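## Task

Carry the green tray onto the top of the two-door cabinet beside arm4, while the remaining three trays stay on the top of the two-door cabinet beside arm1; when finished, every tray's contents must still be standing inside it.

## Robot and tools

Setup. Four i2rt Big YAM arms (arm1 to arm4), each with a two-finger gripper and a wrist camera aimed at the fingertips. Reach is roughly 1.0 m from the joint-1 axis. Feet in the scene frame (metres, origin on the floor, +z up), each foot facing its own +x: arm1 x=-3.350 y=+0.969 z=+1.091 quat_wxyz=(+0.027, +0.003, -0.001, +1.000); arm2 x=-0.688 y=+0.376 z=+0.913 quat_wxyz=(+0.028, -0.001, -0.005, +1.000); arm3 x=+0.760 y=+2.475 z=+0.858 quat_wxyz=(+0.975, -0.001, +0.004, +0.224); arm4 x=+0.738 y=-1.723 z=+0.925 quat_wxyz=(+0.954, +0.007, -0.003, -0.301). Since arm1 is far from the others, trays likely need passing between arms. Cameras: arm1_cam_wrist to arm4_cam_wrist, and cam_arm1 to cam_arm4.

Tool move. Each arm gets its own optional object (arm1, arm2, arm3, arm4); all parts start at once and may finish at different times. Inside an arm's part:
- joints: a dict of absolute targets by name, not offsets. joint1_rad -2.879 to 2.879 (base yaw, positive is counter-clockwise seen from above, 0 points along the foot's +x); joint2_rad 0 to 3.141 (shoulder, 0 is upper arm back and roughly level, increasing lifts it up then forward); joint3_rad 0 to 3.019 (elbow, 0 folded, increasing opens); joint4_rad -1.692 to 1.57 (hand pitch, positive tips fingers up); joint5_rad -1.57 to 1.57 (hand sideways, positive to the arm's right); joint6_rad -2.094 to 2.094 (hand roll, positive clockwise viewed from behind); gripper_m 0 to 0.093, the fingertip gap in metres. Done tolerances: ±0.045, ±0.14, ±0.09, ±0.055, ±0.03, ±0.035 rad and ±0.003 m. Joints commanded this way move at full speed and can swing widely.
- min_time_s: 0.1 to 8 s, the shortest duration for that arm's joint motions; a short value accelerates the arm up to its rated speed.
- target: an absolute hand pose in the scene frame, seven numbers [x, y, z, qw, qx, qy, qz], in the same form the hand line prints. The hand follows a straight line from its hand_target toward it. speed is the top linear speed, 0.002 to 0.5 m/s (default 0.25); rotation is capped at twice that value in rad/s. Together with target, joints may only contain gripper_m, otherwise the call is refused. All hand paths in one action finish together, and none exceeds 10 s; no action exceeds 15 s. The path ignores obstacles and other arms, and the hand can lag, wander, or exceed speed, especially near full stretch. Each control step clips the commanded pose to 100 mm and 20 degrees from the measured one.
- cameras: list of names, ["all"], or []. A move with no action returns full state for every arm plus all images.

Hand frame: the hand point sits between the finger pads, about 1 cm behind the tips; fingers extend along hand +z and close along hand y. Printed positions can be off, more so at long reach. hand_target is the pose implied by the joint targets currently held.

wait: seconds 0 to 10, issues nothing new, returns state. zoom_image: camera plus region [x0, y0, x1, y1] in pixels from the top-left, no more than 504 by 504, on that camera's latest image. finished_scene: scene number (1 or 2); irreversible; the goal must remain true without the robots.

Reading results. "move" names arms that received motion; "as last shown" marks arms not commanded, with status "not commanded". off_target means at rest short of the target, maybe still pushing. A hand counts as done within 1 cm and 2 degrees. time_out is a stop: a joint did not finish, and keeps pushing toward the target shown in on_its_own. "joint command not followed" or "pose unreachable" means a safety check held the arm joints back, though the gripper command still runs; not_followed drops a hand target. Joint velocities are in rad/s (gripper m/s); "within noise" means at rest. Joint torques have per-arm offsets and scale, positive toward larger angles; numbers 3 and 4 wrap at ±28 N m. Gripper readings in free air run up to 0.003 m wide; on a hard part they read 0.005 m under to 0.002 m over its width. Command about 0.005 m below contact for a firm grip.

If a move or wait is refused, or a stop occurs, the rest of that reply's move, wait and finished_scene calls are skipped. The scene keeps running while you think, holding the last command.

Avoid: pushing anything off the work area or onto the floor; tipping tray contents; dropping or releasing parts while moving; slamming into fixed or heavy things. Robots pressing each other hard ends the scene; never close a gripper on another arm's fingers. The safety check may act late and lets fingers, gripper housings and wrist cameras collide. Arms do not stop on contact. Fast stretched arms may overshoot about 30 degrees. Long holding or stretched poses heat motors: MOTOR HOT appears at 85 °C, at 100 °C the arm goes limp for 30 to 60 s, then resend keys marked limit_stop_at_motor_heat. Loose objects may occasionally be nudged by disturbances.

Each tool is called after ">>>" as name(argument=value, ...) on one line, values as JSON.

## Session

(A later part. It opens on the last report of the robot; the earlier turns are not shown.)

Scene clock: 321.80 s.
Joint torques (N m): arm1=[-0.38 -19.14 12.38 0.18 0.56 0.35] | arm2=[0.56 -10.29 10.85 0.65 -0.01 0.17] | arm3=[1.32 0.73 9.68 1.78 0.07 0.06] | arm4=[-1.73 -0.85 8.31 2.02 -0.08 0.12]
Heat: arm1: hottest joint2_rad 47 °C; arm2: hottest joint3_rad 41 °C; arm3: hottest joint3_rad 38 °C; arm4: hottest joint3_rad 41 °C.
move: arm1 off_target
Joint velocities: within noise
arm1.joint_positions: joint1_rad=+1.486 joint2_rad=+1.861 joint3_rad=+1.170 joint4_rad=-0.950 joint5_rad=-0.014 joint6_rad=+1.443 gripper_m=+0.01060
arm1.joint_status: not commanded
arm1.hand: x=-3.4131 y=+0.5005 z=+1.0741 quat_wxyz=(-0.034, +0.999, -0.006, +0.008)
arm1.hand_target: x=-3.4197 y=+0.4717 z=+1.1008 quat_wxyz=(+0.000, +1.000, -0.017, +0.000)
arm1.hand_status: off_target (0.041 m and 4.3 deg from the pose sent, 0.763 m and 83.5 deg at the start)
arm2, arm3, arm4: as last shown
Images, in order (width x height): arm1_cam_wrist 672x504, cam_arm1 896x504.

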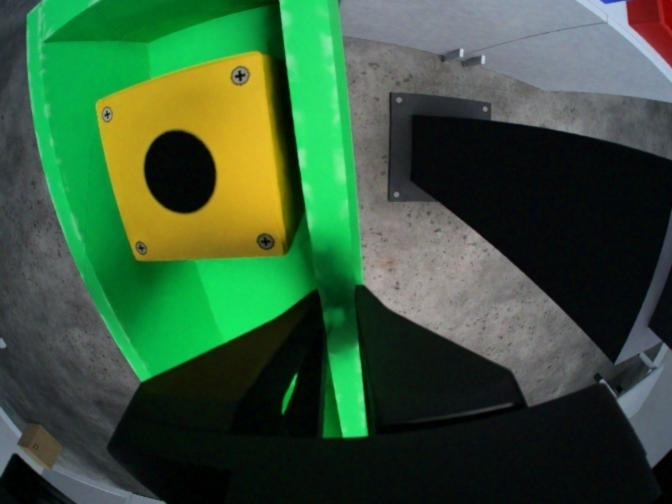

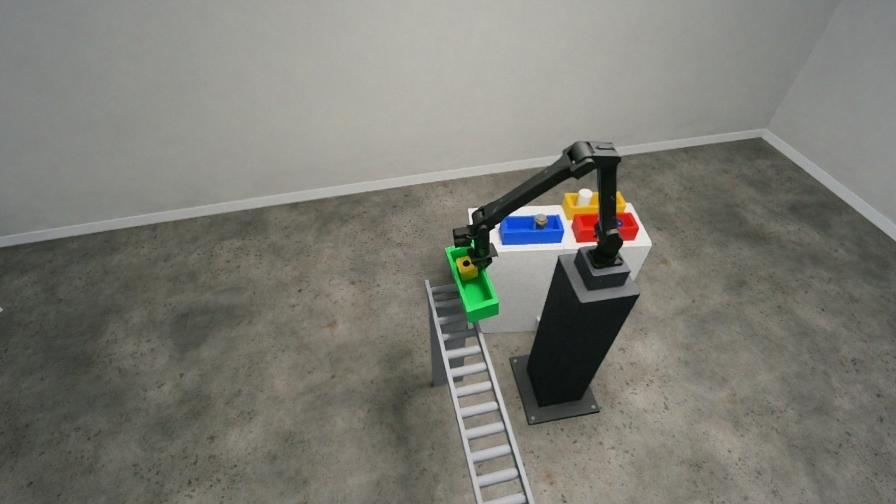

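>>> move(arm1={"target":[-3.34,0.418,1.06,-0.03,1,-0.017,0],"speed":0.15}, cameras=["cam_arm1","cam_arm2","arm1_cam_wrist"])

>>> zoom_image(camera="cam_arm1", region=[400, 220, 580, 400])

>>> zoom_image(camera="cam_arm2", region=[0, 50, 220, 280])

Scene clock: 354.00 s.
Joint torques (N m): arm1=[-0.26 -21.95 11.99 0.05 0.53 0.36] | arm2=[0.44 -9.82 10.63 0.55 0.04 0.19] | arm3=[1.44 0.79 9.68 1.81 0.07 0.06] | arm4=[-1.96 -1.2 8.28 2.04 -0.09 0.12]
Heat: arm1: hottest joint2_rad 42 °C; arm2: hottest joint3_rad 41 °C; arm3: hottest joint3_rad 39 °C; arm4: hottest joint3_rad 41 °C.
move: arm1 off_target
Joint velocities: within noise
arm1.joint_positions: joint1_rad=+1.644 joint2_rad=+2.053 joint3_rad=+1.360 joint4_rad=-1.001 joint5_rad=-0.015 joint6_rad=+1.598 gripper_m=+0.01060
arm1.joint_status: not commanded
arm1.hand: x=-3.3376 y=+0.4482 z=+1.0349 quat_wxyz=(-0.063, +0.998, -0.005, +0.003)
arm1.hand_target: x=-3.3399 y=+0.4196 z=+1.0609 quat_wxyz=(-0.030, +0.999, -0.017, +0.000)
arm1.hand_status: off_target (0.039 m and 4.0 deg from the pose sent, 0.111 m and 1.7 deg at the start)
arm2, arm3: as last shown
arm4.joint_positions: joint1_rad=+0.909 joint2_rad=+0.654 joint3_rad=+1.211 joint4_rad=-1.220 joint5_rad=+0.018 joint6_rad=-0.065 gripper_m=+0.09397
arm4.joint_status: not commanded
arm4.hand: x=+1.0043 y=-1.6484 z=+1.3929 quat_wxyz=(-0.442, +0.156, -0.882, -0.048)
arm4.hand_target: x=+1.0072 y=-1.6494 z=+1.3918 quat_wxyz=(-0.447, +0.148, -0.881, -0.050)
arm4.hand_status: not commanded
pictures: arm1_cam_wrist, cam_arm1, cam_arm2
Images, in order (width x height): arm1_cam_wrist 672x504, cam_arm1 896x504, cam_arm2 896x504.

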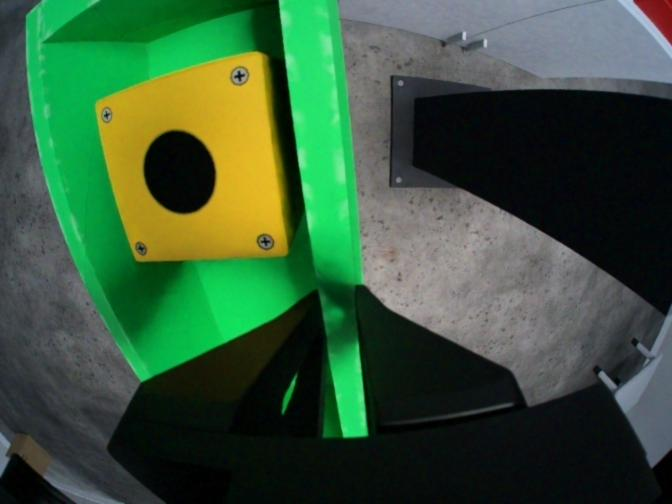

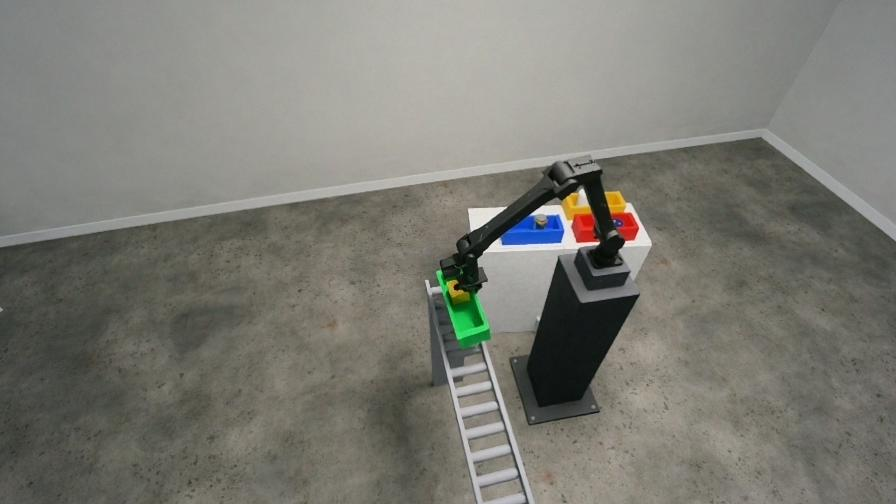

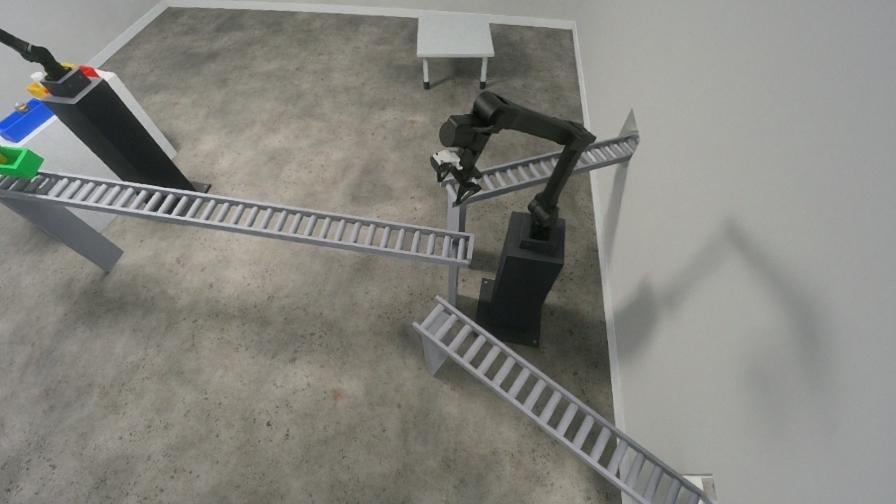

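Scaled by 2.800 from the camera's image (finer frame: 1280x720).

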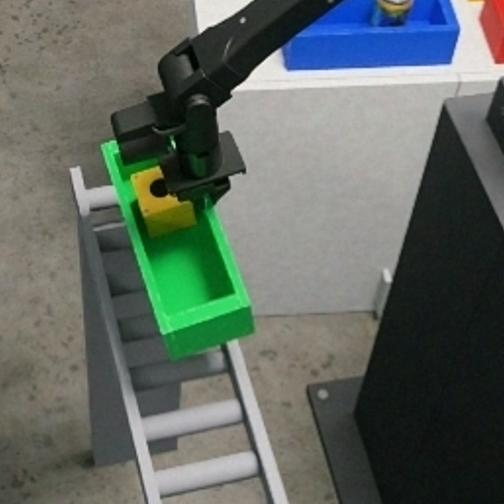

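Scaled by 2.191 from the camera's image (finer frame: 1280x720).

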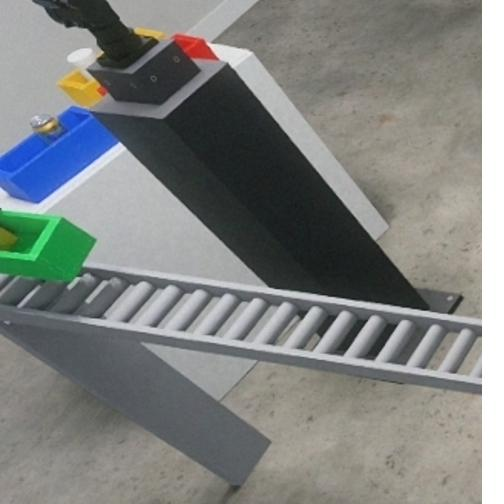

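>>> move(arm1={"target":[-3.34,0.405,1.01,0.034,1,-0.014,-0.01],"speed":0.1}, cameras=["cam_arm1","cam_arm2"])

>>> zoom_image(camera="cam_arm1", region=[400, 220, 580, 400])

>>> zoom_image(camera="cam_arm2", region=[0, 100, 160, 260])

Scene clock: 380.53 s.
Joint torques (N m): arm1=[-0.15 -22.65 7.75 1.37 0.66 0.33] | arm2=[0.91 -10.4 10.59 0.81 -0.03 0.17] | arm3=[1.32 0.73 9.66 1.8 0.07 0.06] | arm4=[-1.79 -1.14 8.28 2.1 -0.08 0.13]
Heat: arm1: hottest joint2_rad 40 °C; arm2: hottest joint3_rad 42 °C; arm3: hottest joint3_rad 39 °C; arm4: hottest joint3_rad 41 °C.
move: arm1 off_target
Joint velocities: within noise
arm1.joint_positions: joint1_rad=+1.644 joint2_rad=+2.109 joint3_rad=+1.318 joint4_rad=-0.772 joint5_rad=+0.006 joint6_rad=+1.603 gripper_m=+0.01060
arm1.joint_status: not commanded
arm1.hand: x=-3.3411 y=+0.4243 z=+0.9914 quat_wxyz=(+0.003, +1.000, -0.006, -0.006)
arm1.hand_target: x=-3.3399 y=+0.4056 z=+1.0103 quat_wxyz=(+0.034, +0.999, -0.014, -0.010)
arm1.hand_status: off_target (0.027 m and 3.7 deg from the pose sent, 0.050 m and 11.3 deg at the start)
arm2, arm3, arm4: as last shown
Images, in order (width x height): cam_arm1 896x504, cam_arm2 896x504.

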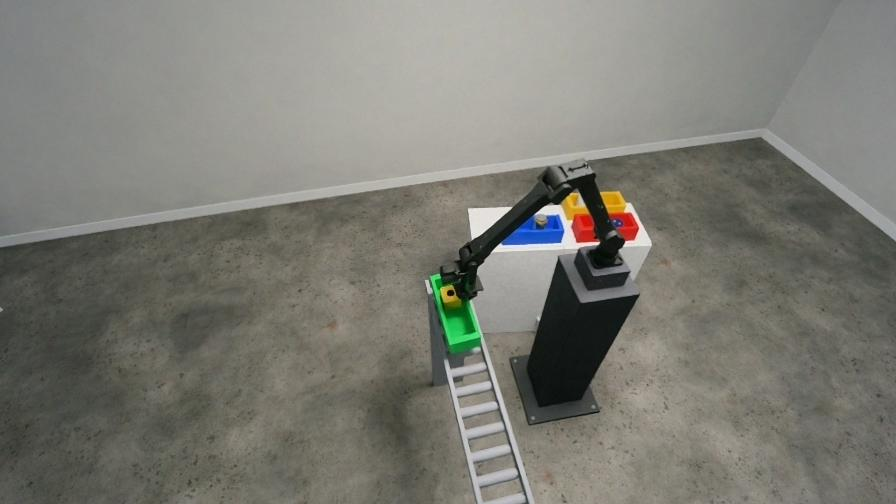

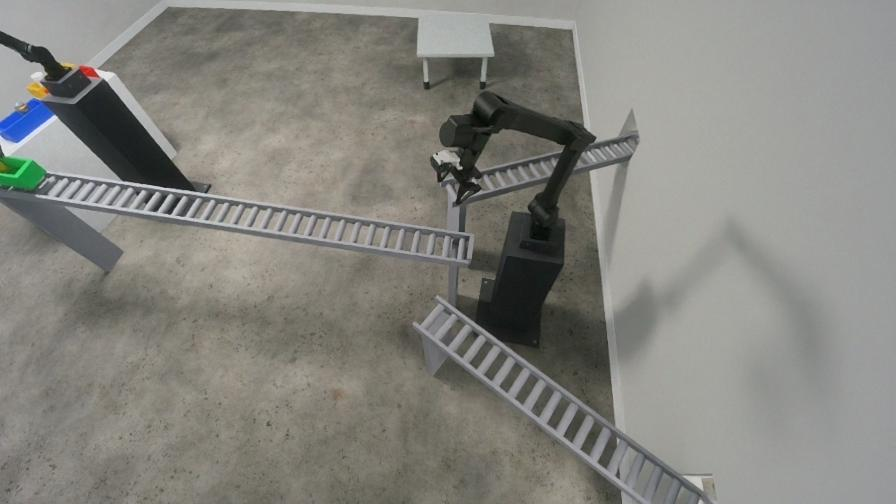

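Scaled by 2.800 from the camera's image (finer frame: 1280x720).

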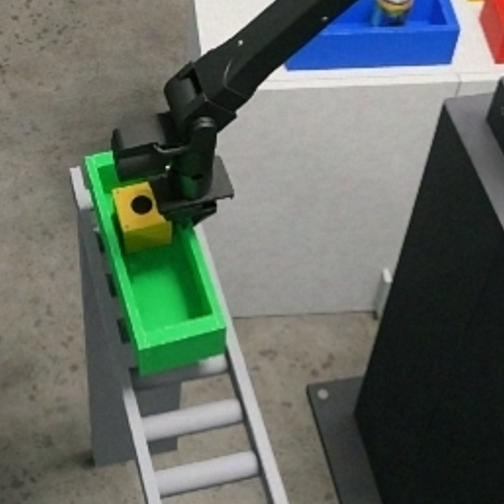

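Scaled by 3.150 from the camera's image (finer frame: 1280x720).

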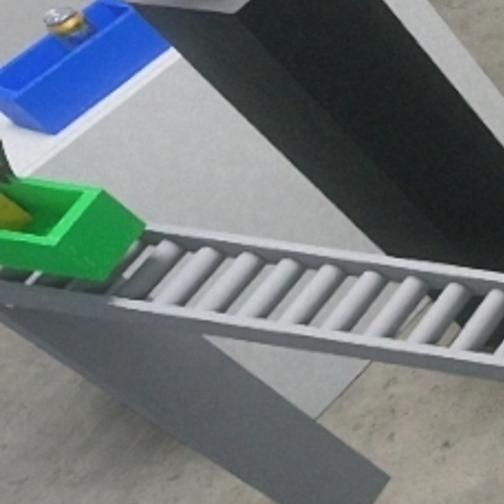

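>>> move(arm1={"target":[-3.34,0.416,0.98,0.034,1,-0.014,-0.006],"speed":0.08}, cameras=["cam_arm1","cam_arm2"])

>>> zoom_image(camera="cam_arm1", region=[400, 240, 520, 360])

>>> zoom_image(camera="cam_arm2", region=[0, 140, 80, 220])

Scene clock: 393.53 s.
Joint torques (N m): arm1=[-0.03 -22.18 7.19 1.42 0.42 0.33] | arm2=[0.62 -10.05 10.78 0.69 0.01 0.24] | arm3=[1.38 0.62 9.68 1.78 0.07 0.07] | arm4=[-2.02 -1.03 8.27 2.1 -0.1 0.14]
Heat: arm1: hottest joint2_rad 40 °C; arm2: hottest joint3_rad 42 °C; arm3: hottest joint3_rad 39 °C; arm4: hottest joint3_rad 41 °C.
move: arm1 off_target
Joint velocities: within noise
arm1.joint_positions: joint1_rad=+1.644 joint2_rad=+2.143 joint3_rad=+1.276 joint4_rad=-0.693 joint5_rad=+0.006 joint6_rad=+1.603 gripper_m=+0.01060
arm1.joint_status: not commanded
arm1.hand: x=-3.3415 y=+0.4351 z=+0.9635 quat_wxyz=(+0.005, +1.000, -0.006, -0.006)
arm1.hand_target: x=-3.3399 y=+0.4165 z=+0.9804 quat_wxyz=(+0.034, +0.999, -0.014, -0.006)
arm1.hand_status: off_target (0.025 m and 3.5 deg from the pose sent, 0.014 m and 3.6 deg at the start)
arm2, arm3, arm4: as last shown
Images, in order (width x height): cam_arm1 896x504, cam_arm2 896x504.

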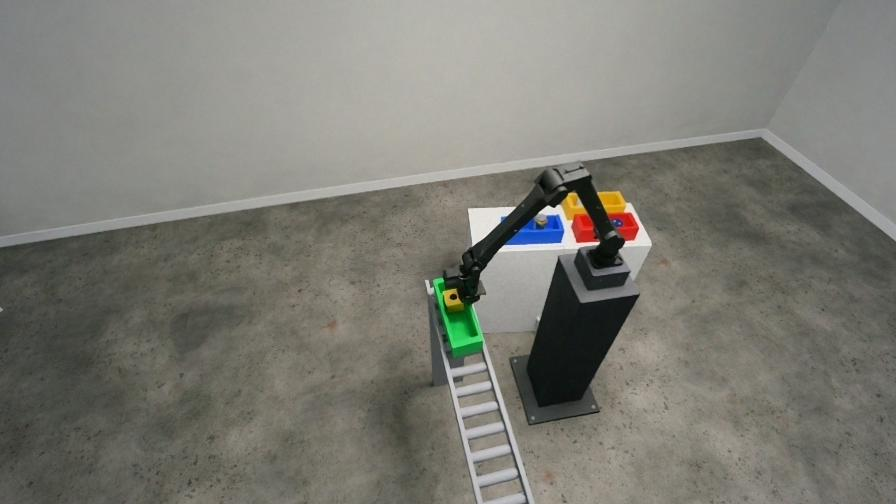

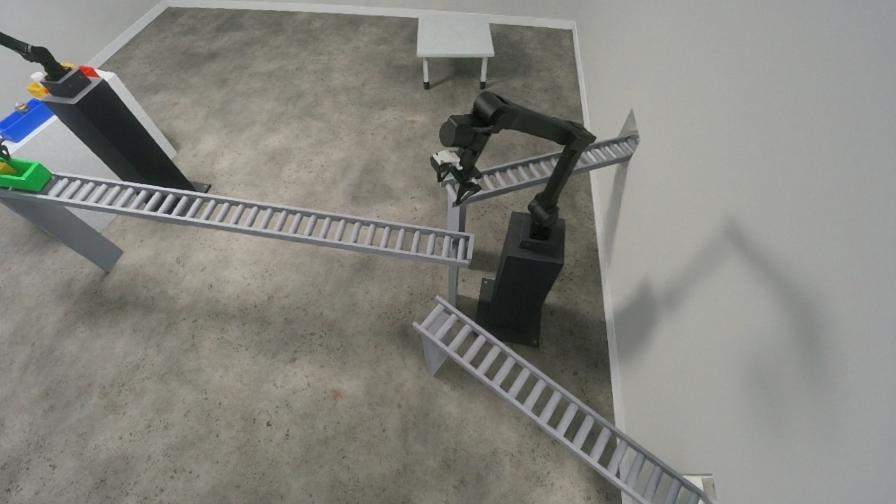

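Scaled by 4.200 from the camera's image (finer frame: 1280x720).

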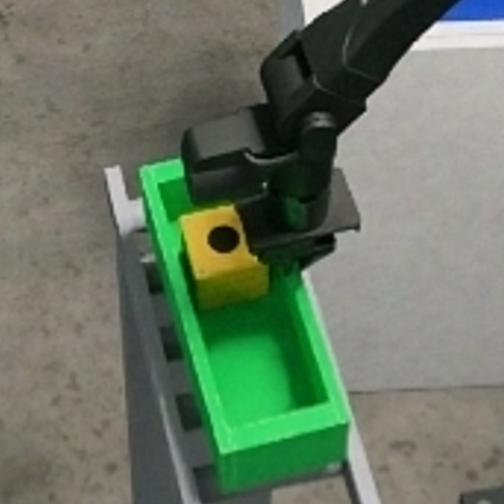

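Scaled by 6.300 from the camera's image (finer frame: 1280x720).

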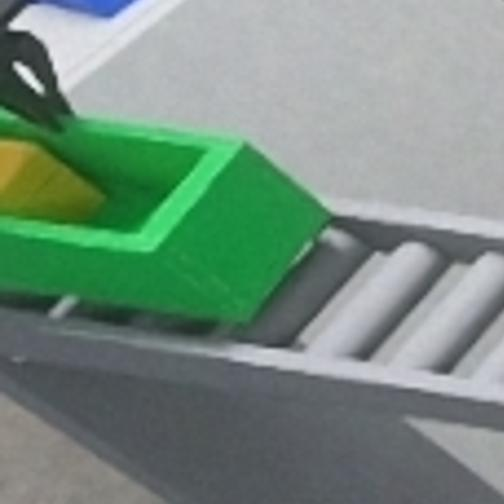

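>>> move(arm1={"target":[-3.34,0.404,0.968,0.034,1,-0.014,-0.006],"speed":0.06}, cameras=["cam_arm1","cam_arm2"])

>>> zoom_image(camera="cam_arm1", region=[400, 240, 520, 360])

>>> zoom_image(camera="cam_arm2", region=[0, 140, 80, 220])

Scene clock: 403.33 s.
Joint torques (N m): arm1=[-0.15 -22.07 10.04 1.22 0.46 0.26] | arm2=[0.32 -10.4 10.89 0.65 0.05 0.15] | arm3=[1.44 0.67 9.68 1.8 0.07 0.05] | arm4=[-1.9 -0.91 8.28 2.04 -0.09 0.15]
Heat: arm1: hottest joint2_rad 41 °C; arm2: hottest joint3_rad 42 °C; arm3: hottest joint3_rad 39 °C; arm4: hottest joint3_rad 41 °C.
move: arm1 off_target
Joint velocities: within noise
arm1.joint_positions: joint1_rad=+1.644 joint2_rad=+2.176 joint3_rad=+1.281 joint4_rad=-0.686 joint5_rad=+0.004 joint6_rad=+1.610 gripper_m=+0.01060
arm1.joint_status: not commanded
arm1.hand: x=-3.3414 y=+0.4395 z=+0.9476 quat_wxyz=(-0.006, +1.000, -0.010, -0.005)
arm1.hand_target: x=-3.3399 y=+0.4054 z=+0.9695 quat_wxyz=(+0.034, +0.999, -0.014, -0.006)
arm1.hand_status: off_target (0.041 m and 4.6 deg from the pose sent, 0.031 m and 3.5 deg at the start)
arm2, arm3, arm4: as last shown
Images, in order (width x height): cam_arm1 896x504, cam_arm2 896x504.

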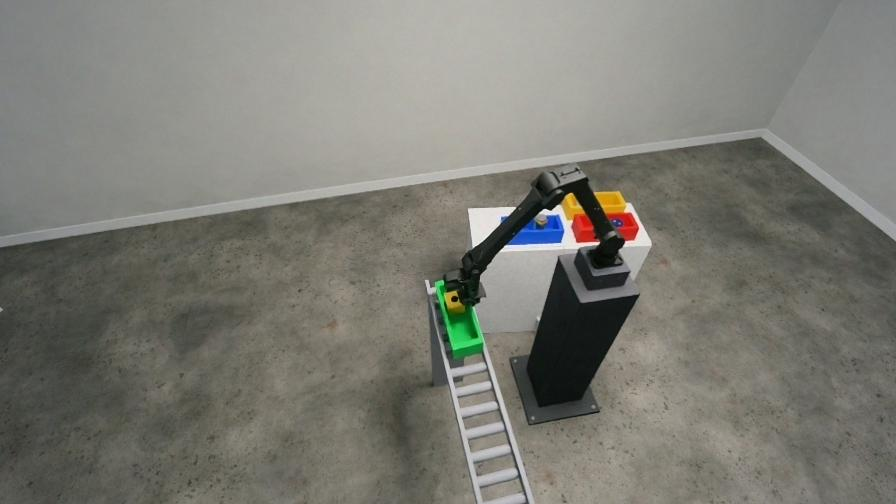

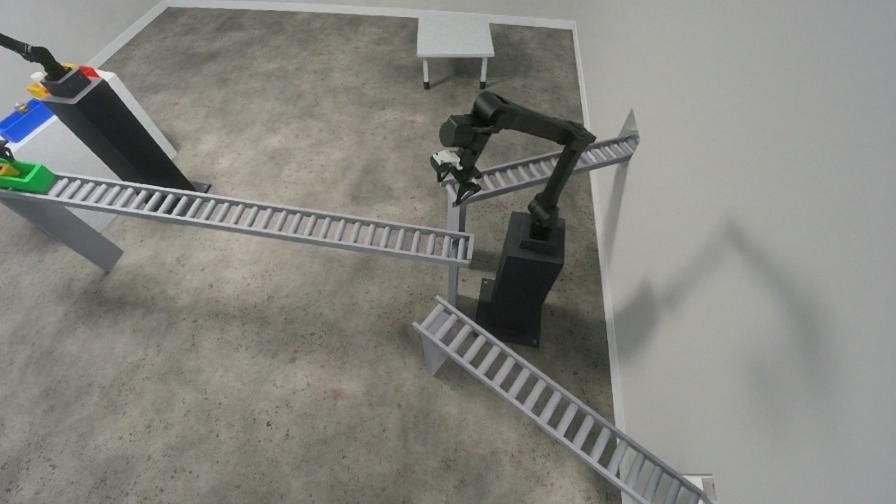

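Scaled by 4.200 from the camera's image (finer frame: 1280x720).

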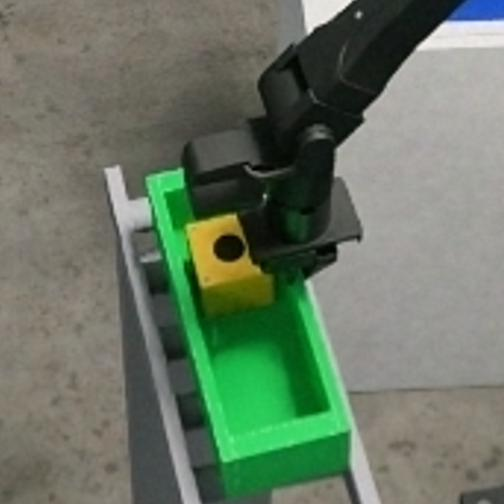

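Scaled by 6.300 from the camera's image (finer frame: 1280x720).

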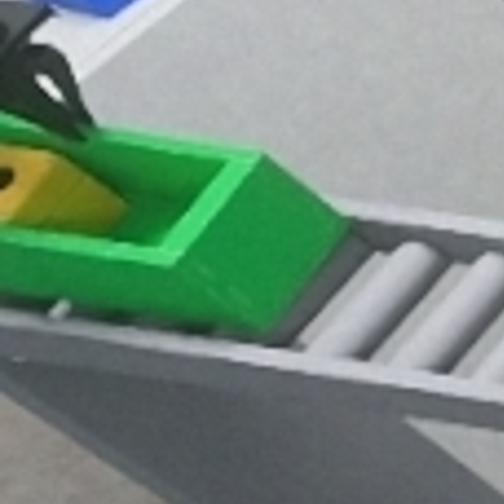

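>>> move(arm1={"target":[-3.34,0.375,0.988,0.034,1,-0.014,-0.006],"speed":0.08}, cameras=["cam_arm1","cam_arm2"])

>>> zoom_image(camera="cam_arm1", region=[400, 240, 520, 360])

>>> zoom_image(camera="cam_arm2", region=[0, 140, 80, 220])

Scene clock: 413.17 s.
Joint torques (N m): arm1=[-0.03 -23.18 11.04 0.43 0.46 0.25] | arm2=[-0.09 -11.81 10.66 0.76 -0.05 0.17] | arm3=[1.38 0.73 9.63 1.78 0.07 0.06] | arm4=[-2.08 -0.91 8.24 2.13 -0.1 0.13]
Heat: arm1: hottest joint2_rad 42 °C; arm2: hottest joint3_rad 42 °C; arm3: hottest joint3_rad 39 °C; arm4: hottest joint3_rad 41 °C.
move: arm1 off_target
Joint velocities: within noise
arm1.joint_positions: joint1_rad=+1.644 joint2_rad=+2.195 joint3_rad=+1.384 joint4_rad=-0.756 joint5_rad=+0.004 joint6_rad=+1.610 gripper_m=+0.01060
arm1.joint_status: not commanded
arm1.hand: x=-3.3406 y=+0.4068 z=+0.9637 quat_wxyz=(+0.001, +1.000, -0.010, -0.005)
arm1.hand_target: x=-3.3399 y=+0.3765 z=+0.9890 quat_wxyz=(+0.034, +0.999, -0.014, -0.006)
arm1.hand_status: off_target (0.040 m and 3.8 deg from the pose sent, 0.076 m and 4.6 deg at the start)
arm2, arm3, arm4: as last shown
Images, in order (width x height): cam_arm1 896x504, cam_arm2 896x504.

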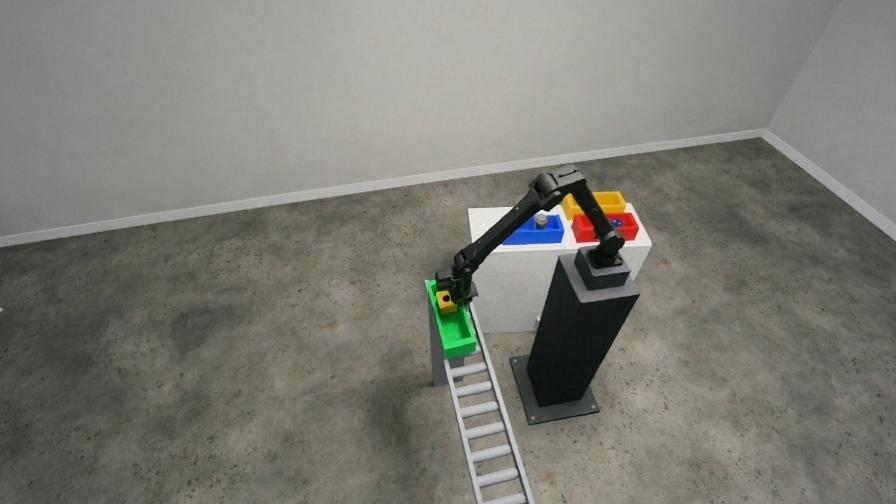

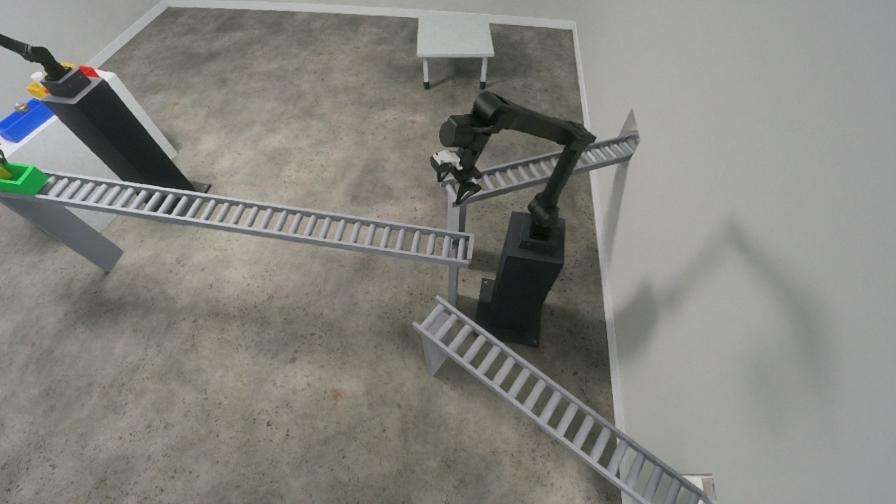

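Scaled by 4.200 from the camera's image (finer frame: 1280x720).

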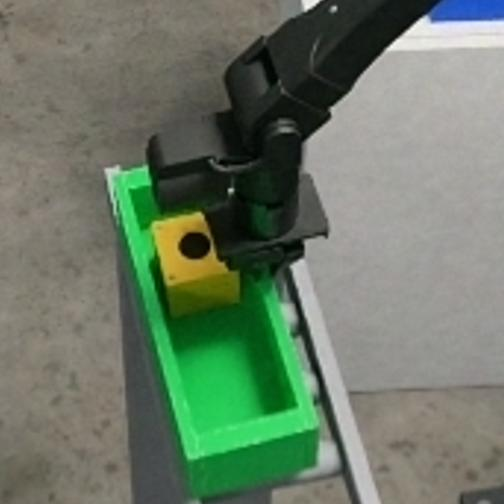

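Scaled by 6.300 from the camera's image (finer frame: 1280x720).

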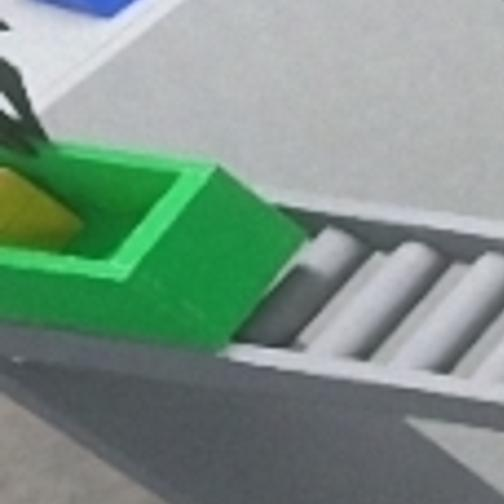

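>>> move(arm1={"target":[-3.34,0.393,0.970,0.034,1,-0.014,-0.006],"speed":0.06}, cameras=["cam_arm1","cam_arm2"])

>>> zoom_image(camera="cam_arm1", region=[400, 240, 520, 360])

>>> zoom_image(camera="cam_arm2", region=[0, 140, 80, 220])

Scene clock: 424.00 s.
Joint torques (N m): arm1=[-0.26 -22.77 7.04 1.43 0.47 0.26] | arm2=[-0.67 -9.47 10.95 0.73 0.07 0.16] | arm3=[1.49 0.67 9.69 1.77 0.08 0.06] | arm4=[-1.85 -0.79 8.31 2.04 -0.11 0.14]
Heat: arm1: hottest joint2_rad 43 °C; arm2: hottest joint3_rad 42 °C; arm3: hottest joint3_rad 39 °C; arm4: hottest joint3_rad 41 °C.
move: arm1 off_target
Joint velocities: within noise
arm1.joint_positions: joint1_rad=+1.644 joint2_rad=+2.195 joint3_rad=+1.363 joint4_rad=-0.716 joint5_rad=+0.004 joint6_rad=+1.610 gripper_m=+0.01060
arm1.joint_status: not commanded
arm1.hand: x=-3.3406 y=+0.4075 z=+0.9585 quat_wxyz=(+0.011, +1.000, -0.010, -0.005)
arm1.hand_target: x=-3.3399 y=+0.3933 z=+0.9703 quat_wxyz=(+0.034, +0.999, -0.014, -0.006)
arm1.hand_status: off_target (0.019 m and 2.7 deg from the pose sent, 0.015 m and 3.8 deg at the start)
arm2, arm4: as last shown
arm3.joint_positions: joint1_rad=-0.464 joint2_rad=+0.621 joint3_rad=+1.351 joint4_rad=-1.179 joint5_rad=+0.120 joint6_rad=+0.657 gripper_m=+0.09396
arm3.joint_status: not commanded
arm3.hand: x=+1.0245 y=+2.4525 z=+1.4105 quat_wxyz=(-0.518, -0.307, -0.790, -0.118)
arm3.hand_target: x=+1.0215 y=+2.4526 z=+1.4253 quat_wxyz=(-0.530, -0.305, -0.781, -0.122)
arm3.hand_status: not commanded
Images, in order (width x height): cam_arm1 896x504, cam_arm2 896x504.

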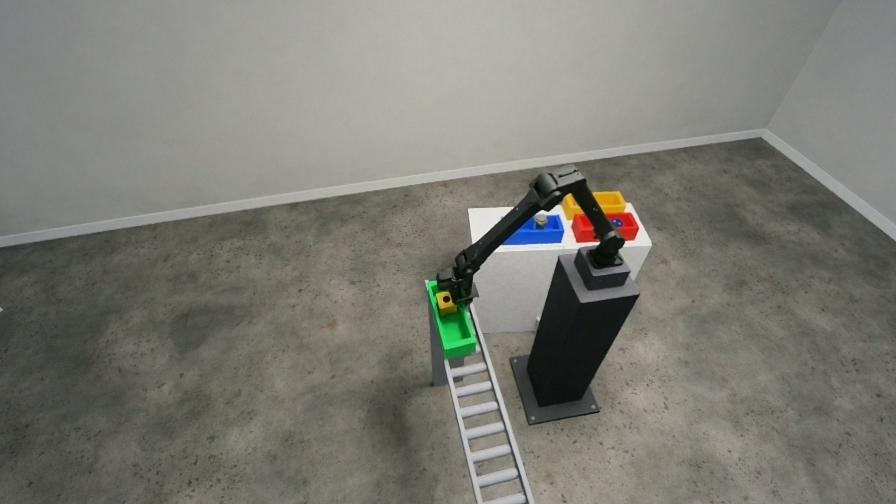

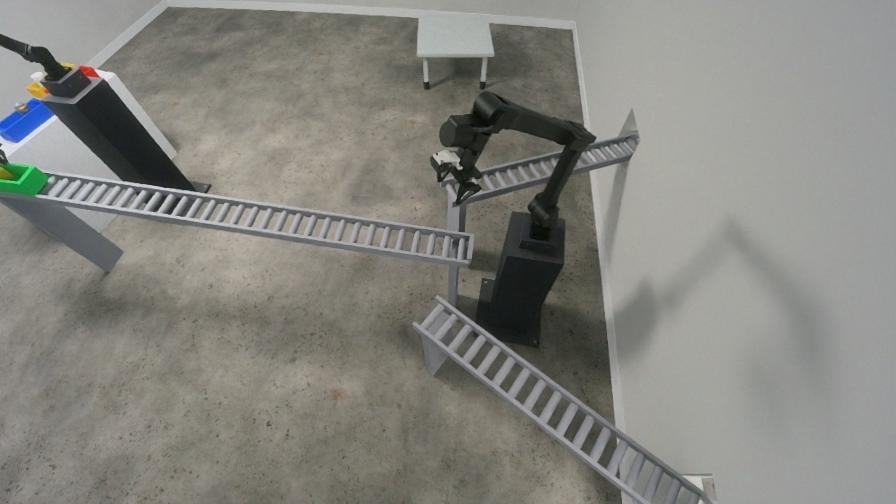

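Scaled by 4.200 from the camera's image (finer frame: 1280x720).

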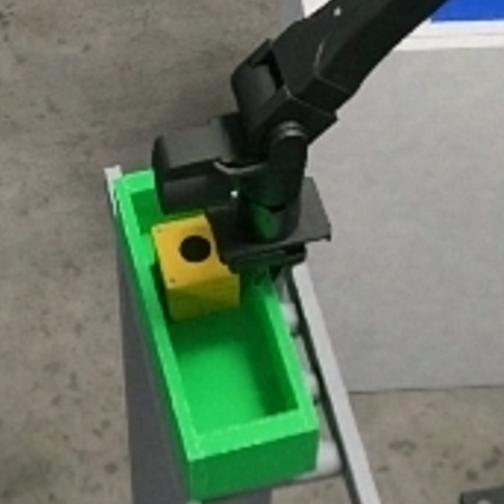

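Scaled by 6.300 from the camera's image (finer frame: 1280x720).

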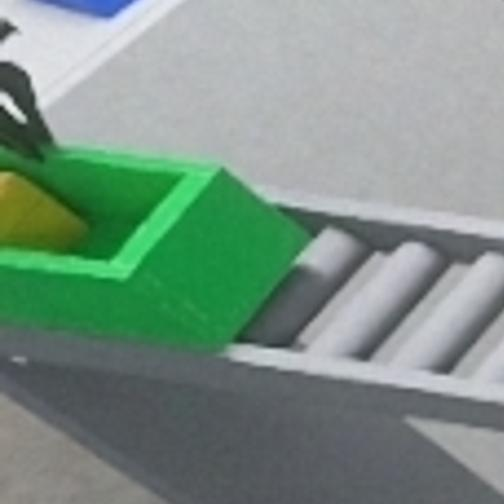

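>>> move(arm1={"target":[-3.34,0.410,0.970,0.03,1,-0.014,-0.006],"speed":0.06}, cameras=["cam_arm1","cam_arm2"])

>>> zoom_image(camera="cam_arm1", region=[400, 240, 520, 360])

>>> zoom_image(camera="cam_arm2", region=[0, 140, 80, 220])

Scene clock: 436.97 s.
Joint torques (N m): arm1=[-0.03 -23.12 5.83 0.96 0.49 0.26] | arm2=[0.62 -10.58 10.81 0.94 0 0.21] | arm3=[1.44 0.67 9.69 1.81 0.07 0.06] | arm4=[-1.85 -1.08 8.28 2 -0.09 0.13]
Heat: arm1: hottest joint2_rad 43 °C; arm2: hottest joint3_rad 42 °C; arm3: hottest joint3_rad 39 °C; arm4: hottest joint3_rad 41 °C.
move: arm1 off_target
Joint velocities: within noise
arm1.joint_positions: joint1_rad=+1.644 joint2_rad=+2.182 joint3_rad=+1.321 joint4_rad=-0.684 joint5_rad=+0.003 joint6_rad=+1.610 gripper_m=+0.01060
arm1.joint_status: not commanded
arm1.hand: x=-3.3407 y=+0.4193 z=+0.9541 quat_wxyz=(+0.012, +1.000, -0.010, -0.004)
arm1.hand_target: x=-3.3399 y=+0.4101 z=+0.9699 quat_wxyz=(+0.030, +0.999, -0.014, -0.006)
arm1.hand_status: off_target (0.018 m and 2.2 deg from the pose sent, 0.012 m and 2.2 deg at the start)
arm2.joint_positions: joint1_rad=+0.710 joint2_rad=+1.393 joint3_rad=+2.009 joint4_rad=-1.676 joint5_rad=+0.002 joint6_rad=+0.024 gripper_m=+0.09397
arm2.joint_status: not commanded
arm2.hand: x=-1.0499 y=+0.0950 z=+1.4300 quat_wxyz=(+0.079, +0.920, +0.301, -0.237)
arm2.hand_target: x=-1.0495 y=+0.1003 z=+1.4488 quat_wxyz=(+0.087, +0.919, +0.289, -0.253)
arm2.hand_status: not commanded
arm3, arm4: as last shown
Images, in order (width x height): cam_arm1 896x504, cam_arm2 896x504.

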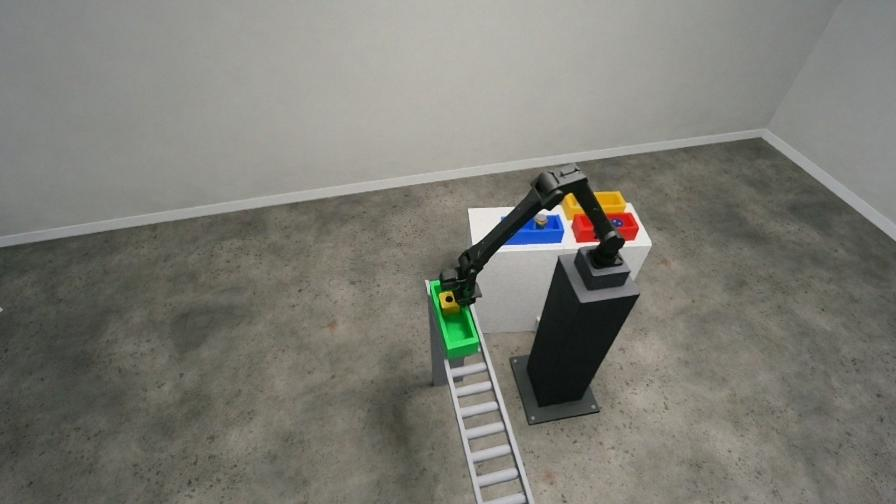

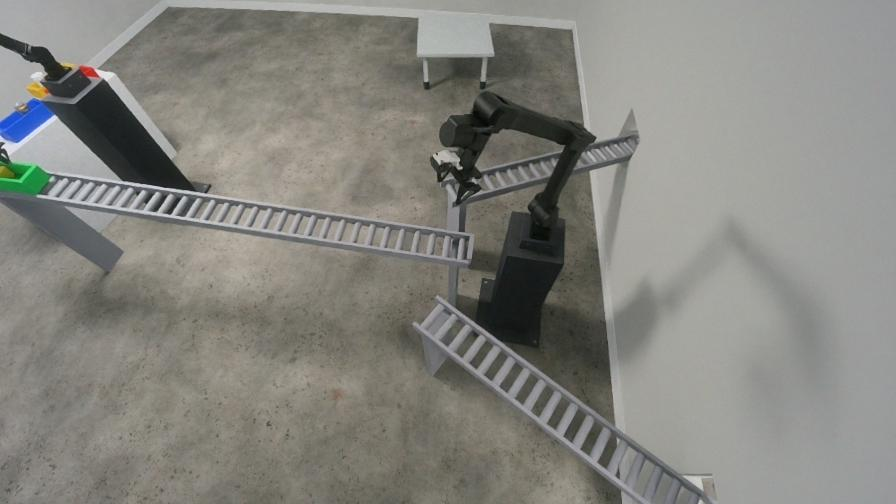

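Scaled by 4.200 from the camera's image (finer frame: 1280x720).

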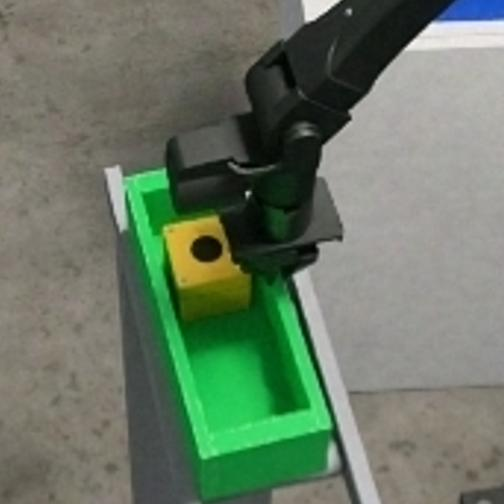

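Scaled by 6.300 from the camera's image (finer frame: 1280x720).

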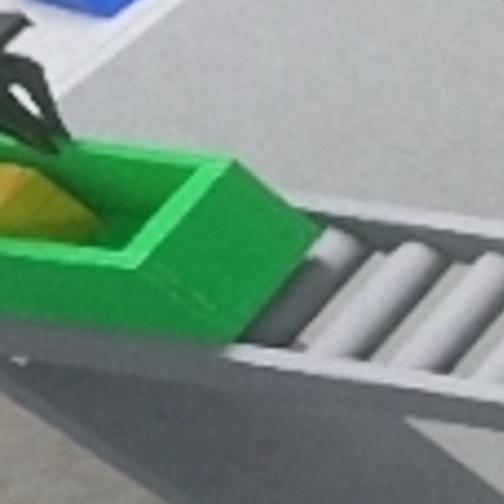

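>>> move(arm1={"target":[-3.34,0.413,0.950,0.026,1,-0.014,-0.006],"speed":0.05}, cameras=["cam_arm1","cam_arm2"])

>>> zoom_image(camera="cam_arm1", region=[400, 240, 520, 360])

>>> zoom_image(camera="cam_arm2", region=[0, 140, 80, 220])

Scene clock: 450.87 s.
Joint torques (N m): arm1=[-0.15 -20.31 6.31 1.43 0.51 0.27] | arm2=[0.56 -11.22 10.82 0.72 -0.06 0.25] | arm3=[1.38 0.73 9.66 1.8 0.07 0.06] | arm4=[-1.73 -1.08 8.28 2.03 -0.09 0.14]
Heat: arm1: hottest joint2_rad 42 °C; arm2: hottest joint3_rad 42 °C; arm3: hottest joint3_rad 39 °C; arm4: hottest joint3_rad 41 °C.
move: arm1 done
Joint velocities: within noise
arm1.joint_positions: joint1_rad=+1.644 joint2_rad=+2.182 joint3_rad=+1.314 joint4_rad=-0.665 joint5_rad=+0.003 joint6_rad=+1.610 gripper_m=+0.01060
arm1.joint_status: not commanded
arm1.hand: x=-3.3407 y=+0.4179 z=+0.9526 quat_wxyz=(+0.018, +1.000, -0.010, -0.004)
arm1.hand_target: x=-3.3399 y=+0.4129 z=+0.9502 quat_wxyz=(+0.026, +1.000, -0.014, -0.006)
arm1.hand_status: done (0.006 m and 1.0 deg from the pose sent, 0.008 m and 1.7 deg at the start)
arm2, arm3, arm4: as last shown
Images, in order (width x height): cam_arm1 896x504, cam_arm2 896x504.

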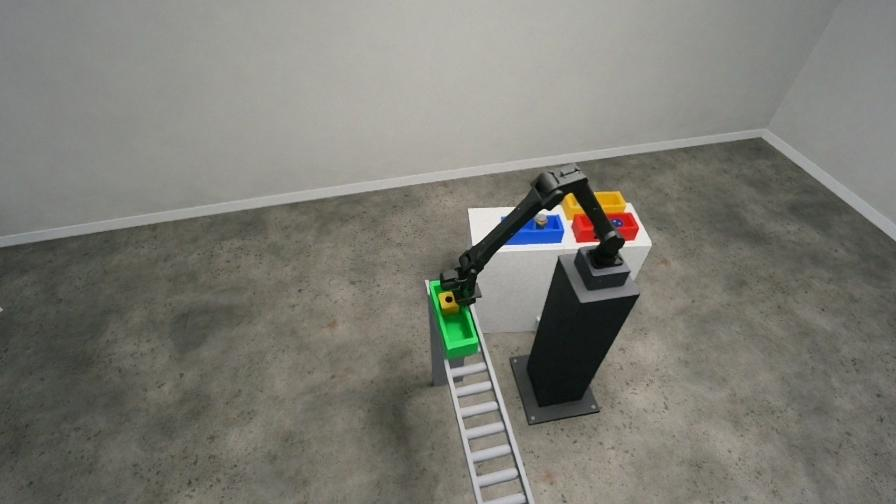

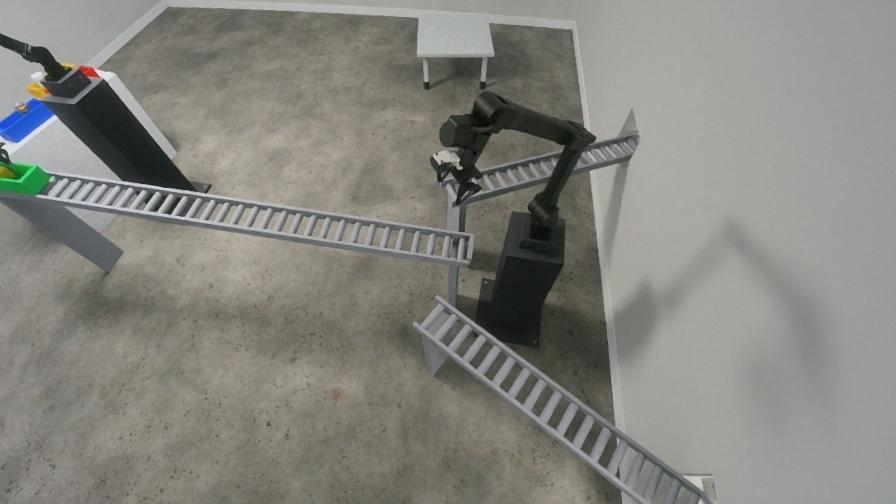

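Scaled by 4.200 from the camera's image (finer frame: 1280x720).

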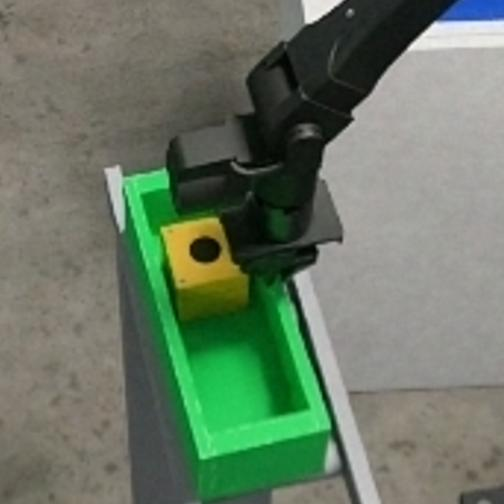

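Scaled by 6.300 from the camera's image (finer frame: 1280x720).

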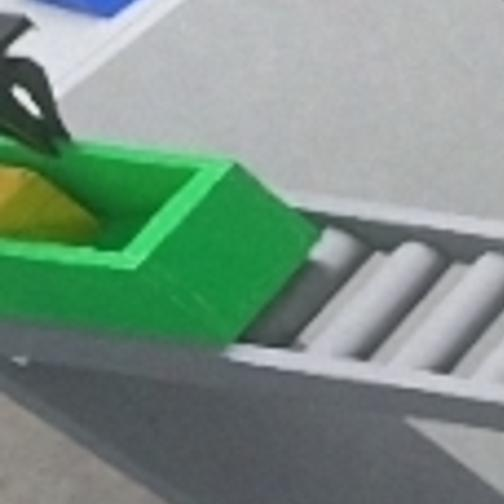

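>>> zoom_image(camera="cam_arm1", region=[420, 270, 490, 370])

>>> zoom_image(camera="cam_arm2", region=[0, 150, 60, 210])

Scaled by 5.040 from the camera's image (finer frame: 1280x720).

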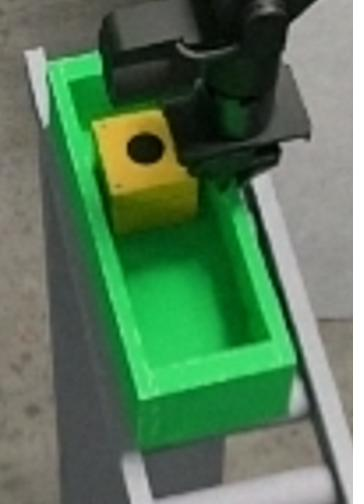

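Scaled by 8.400 from the camera's image (finer frame: 1280x720).

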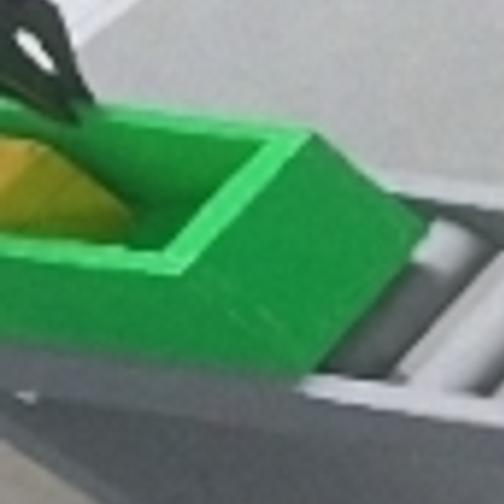

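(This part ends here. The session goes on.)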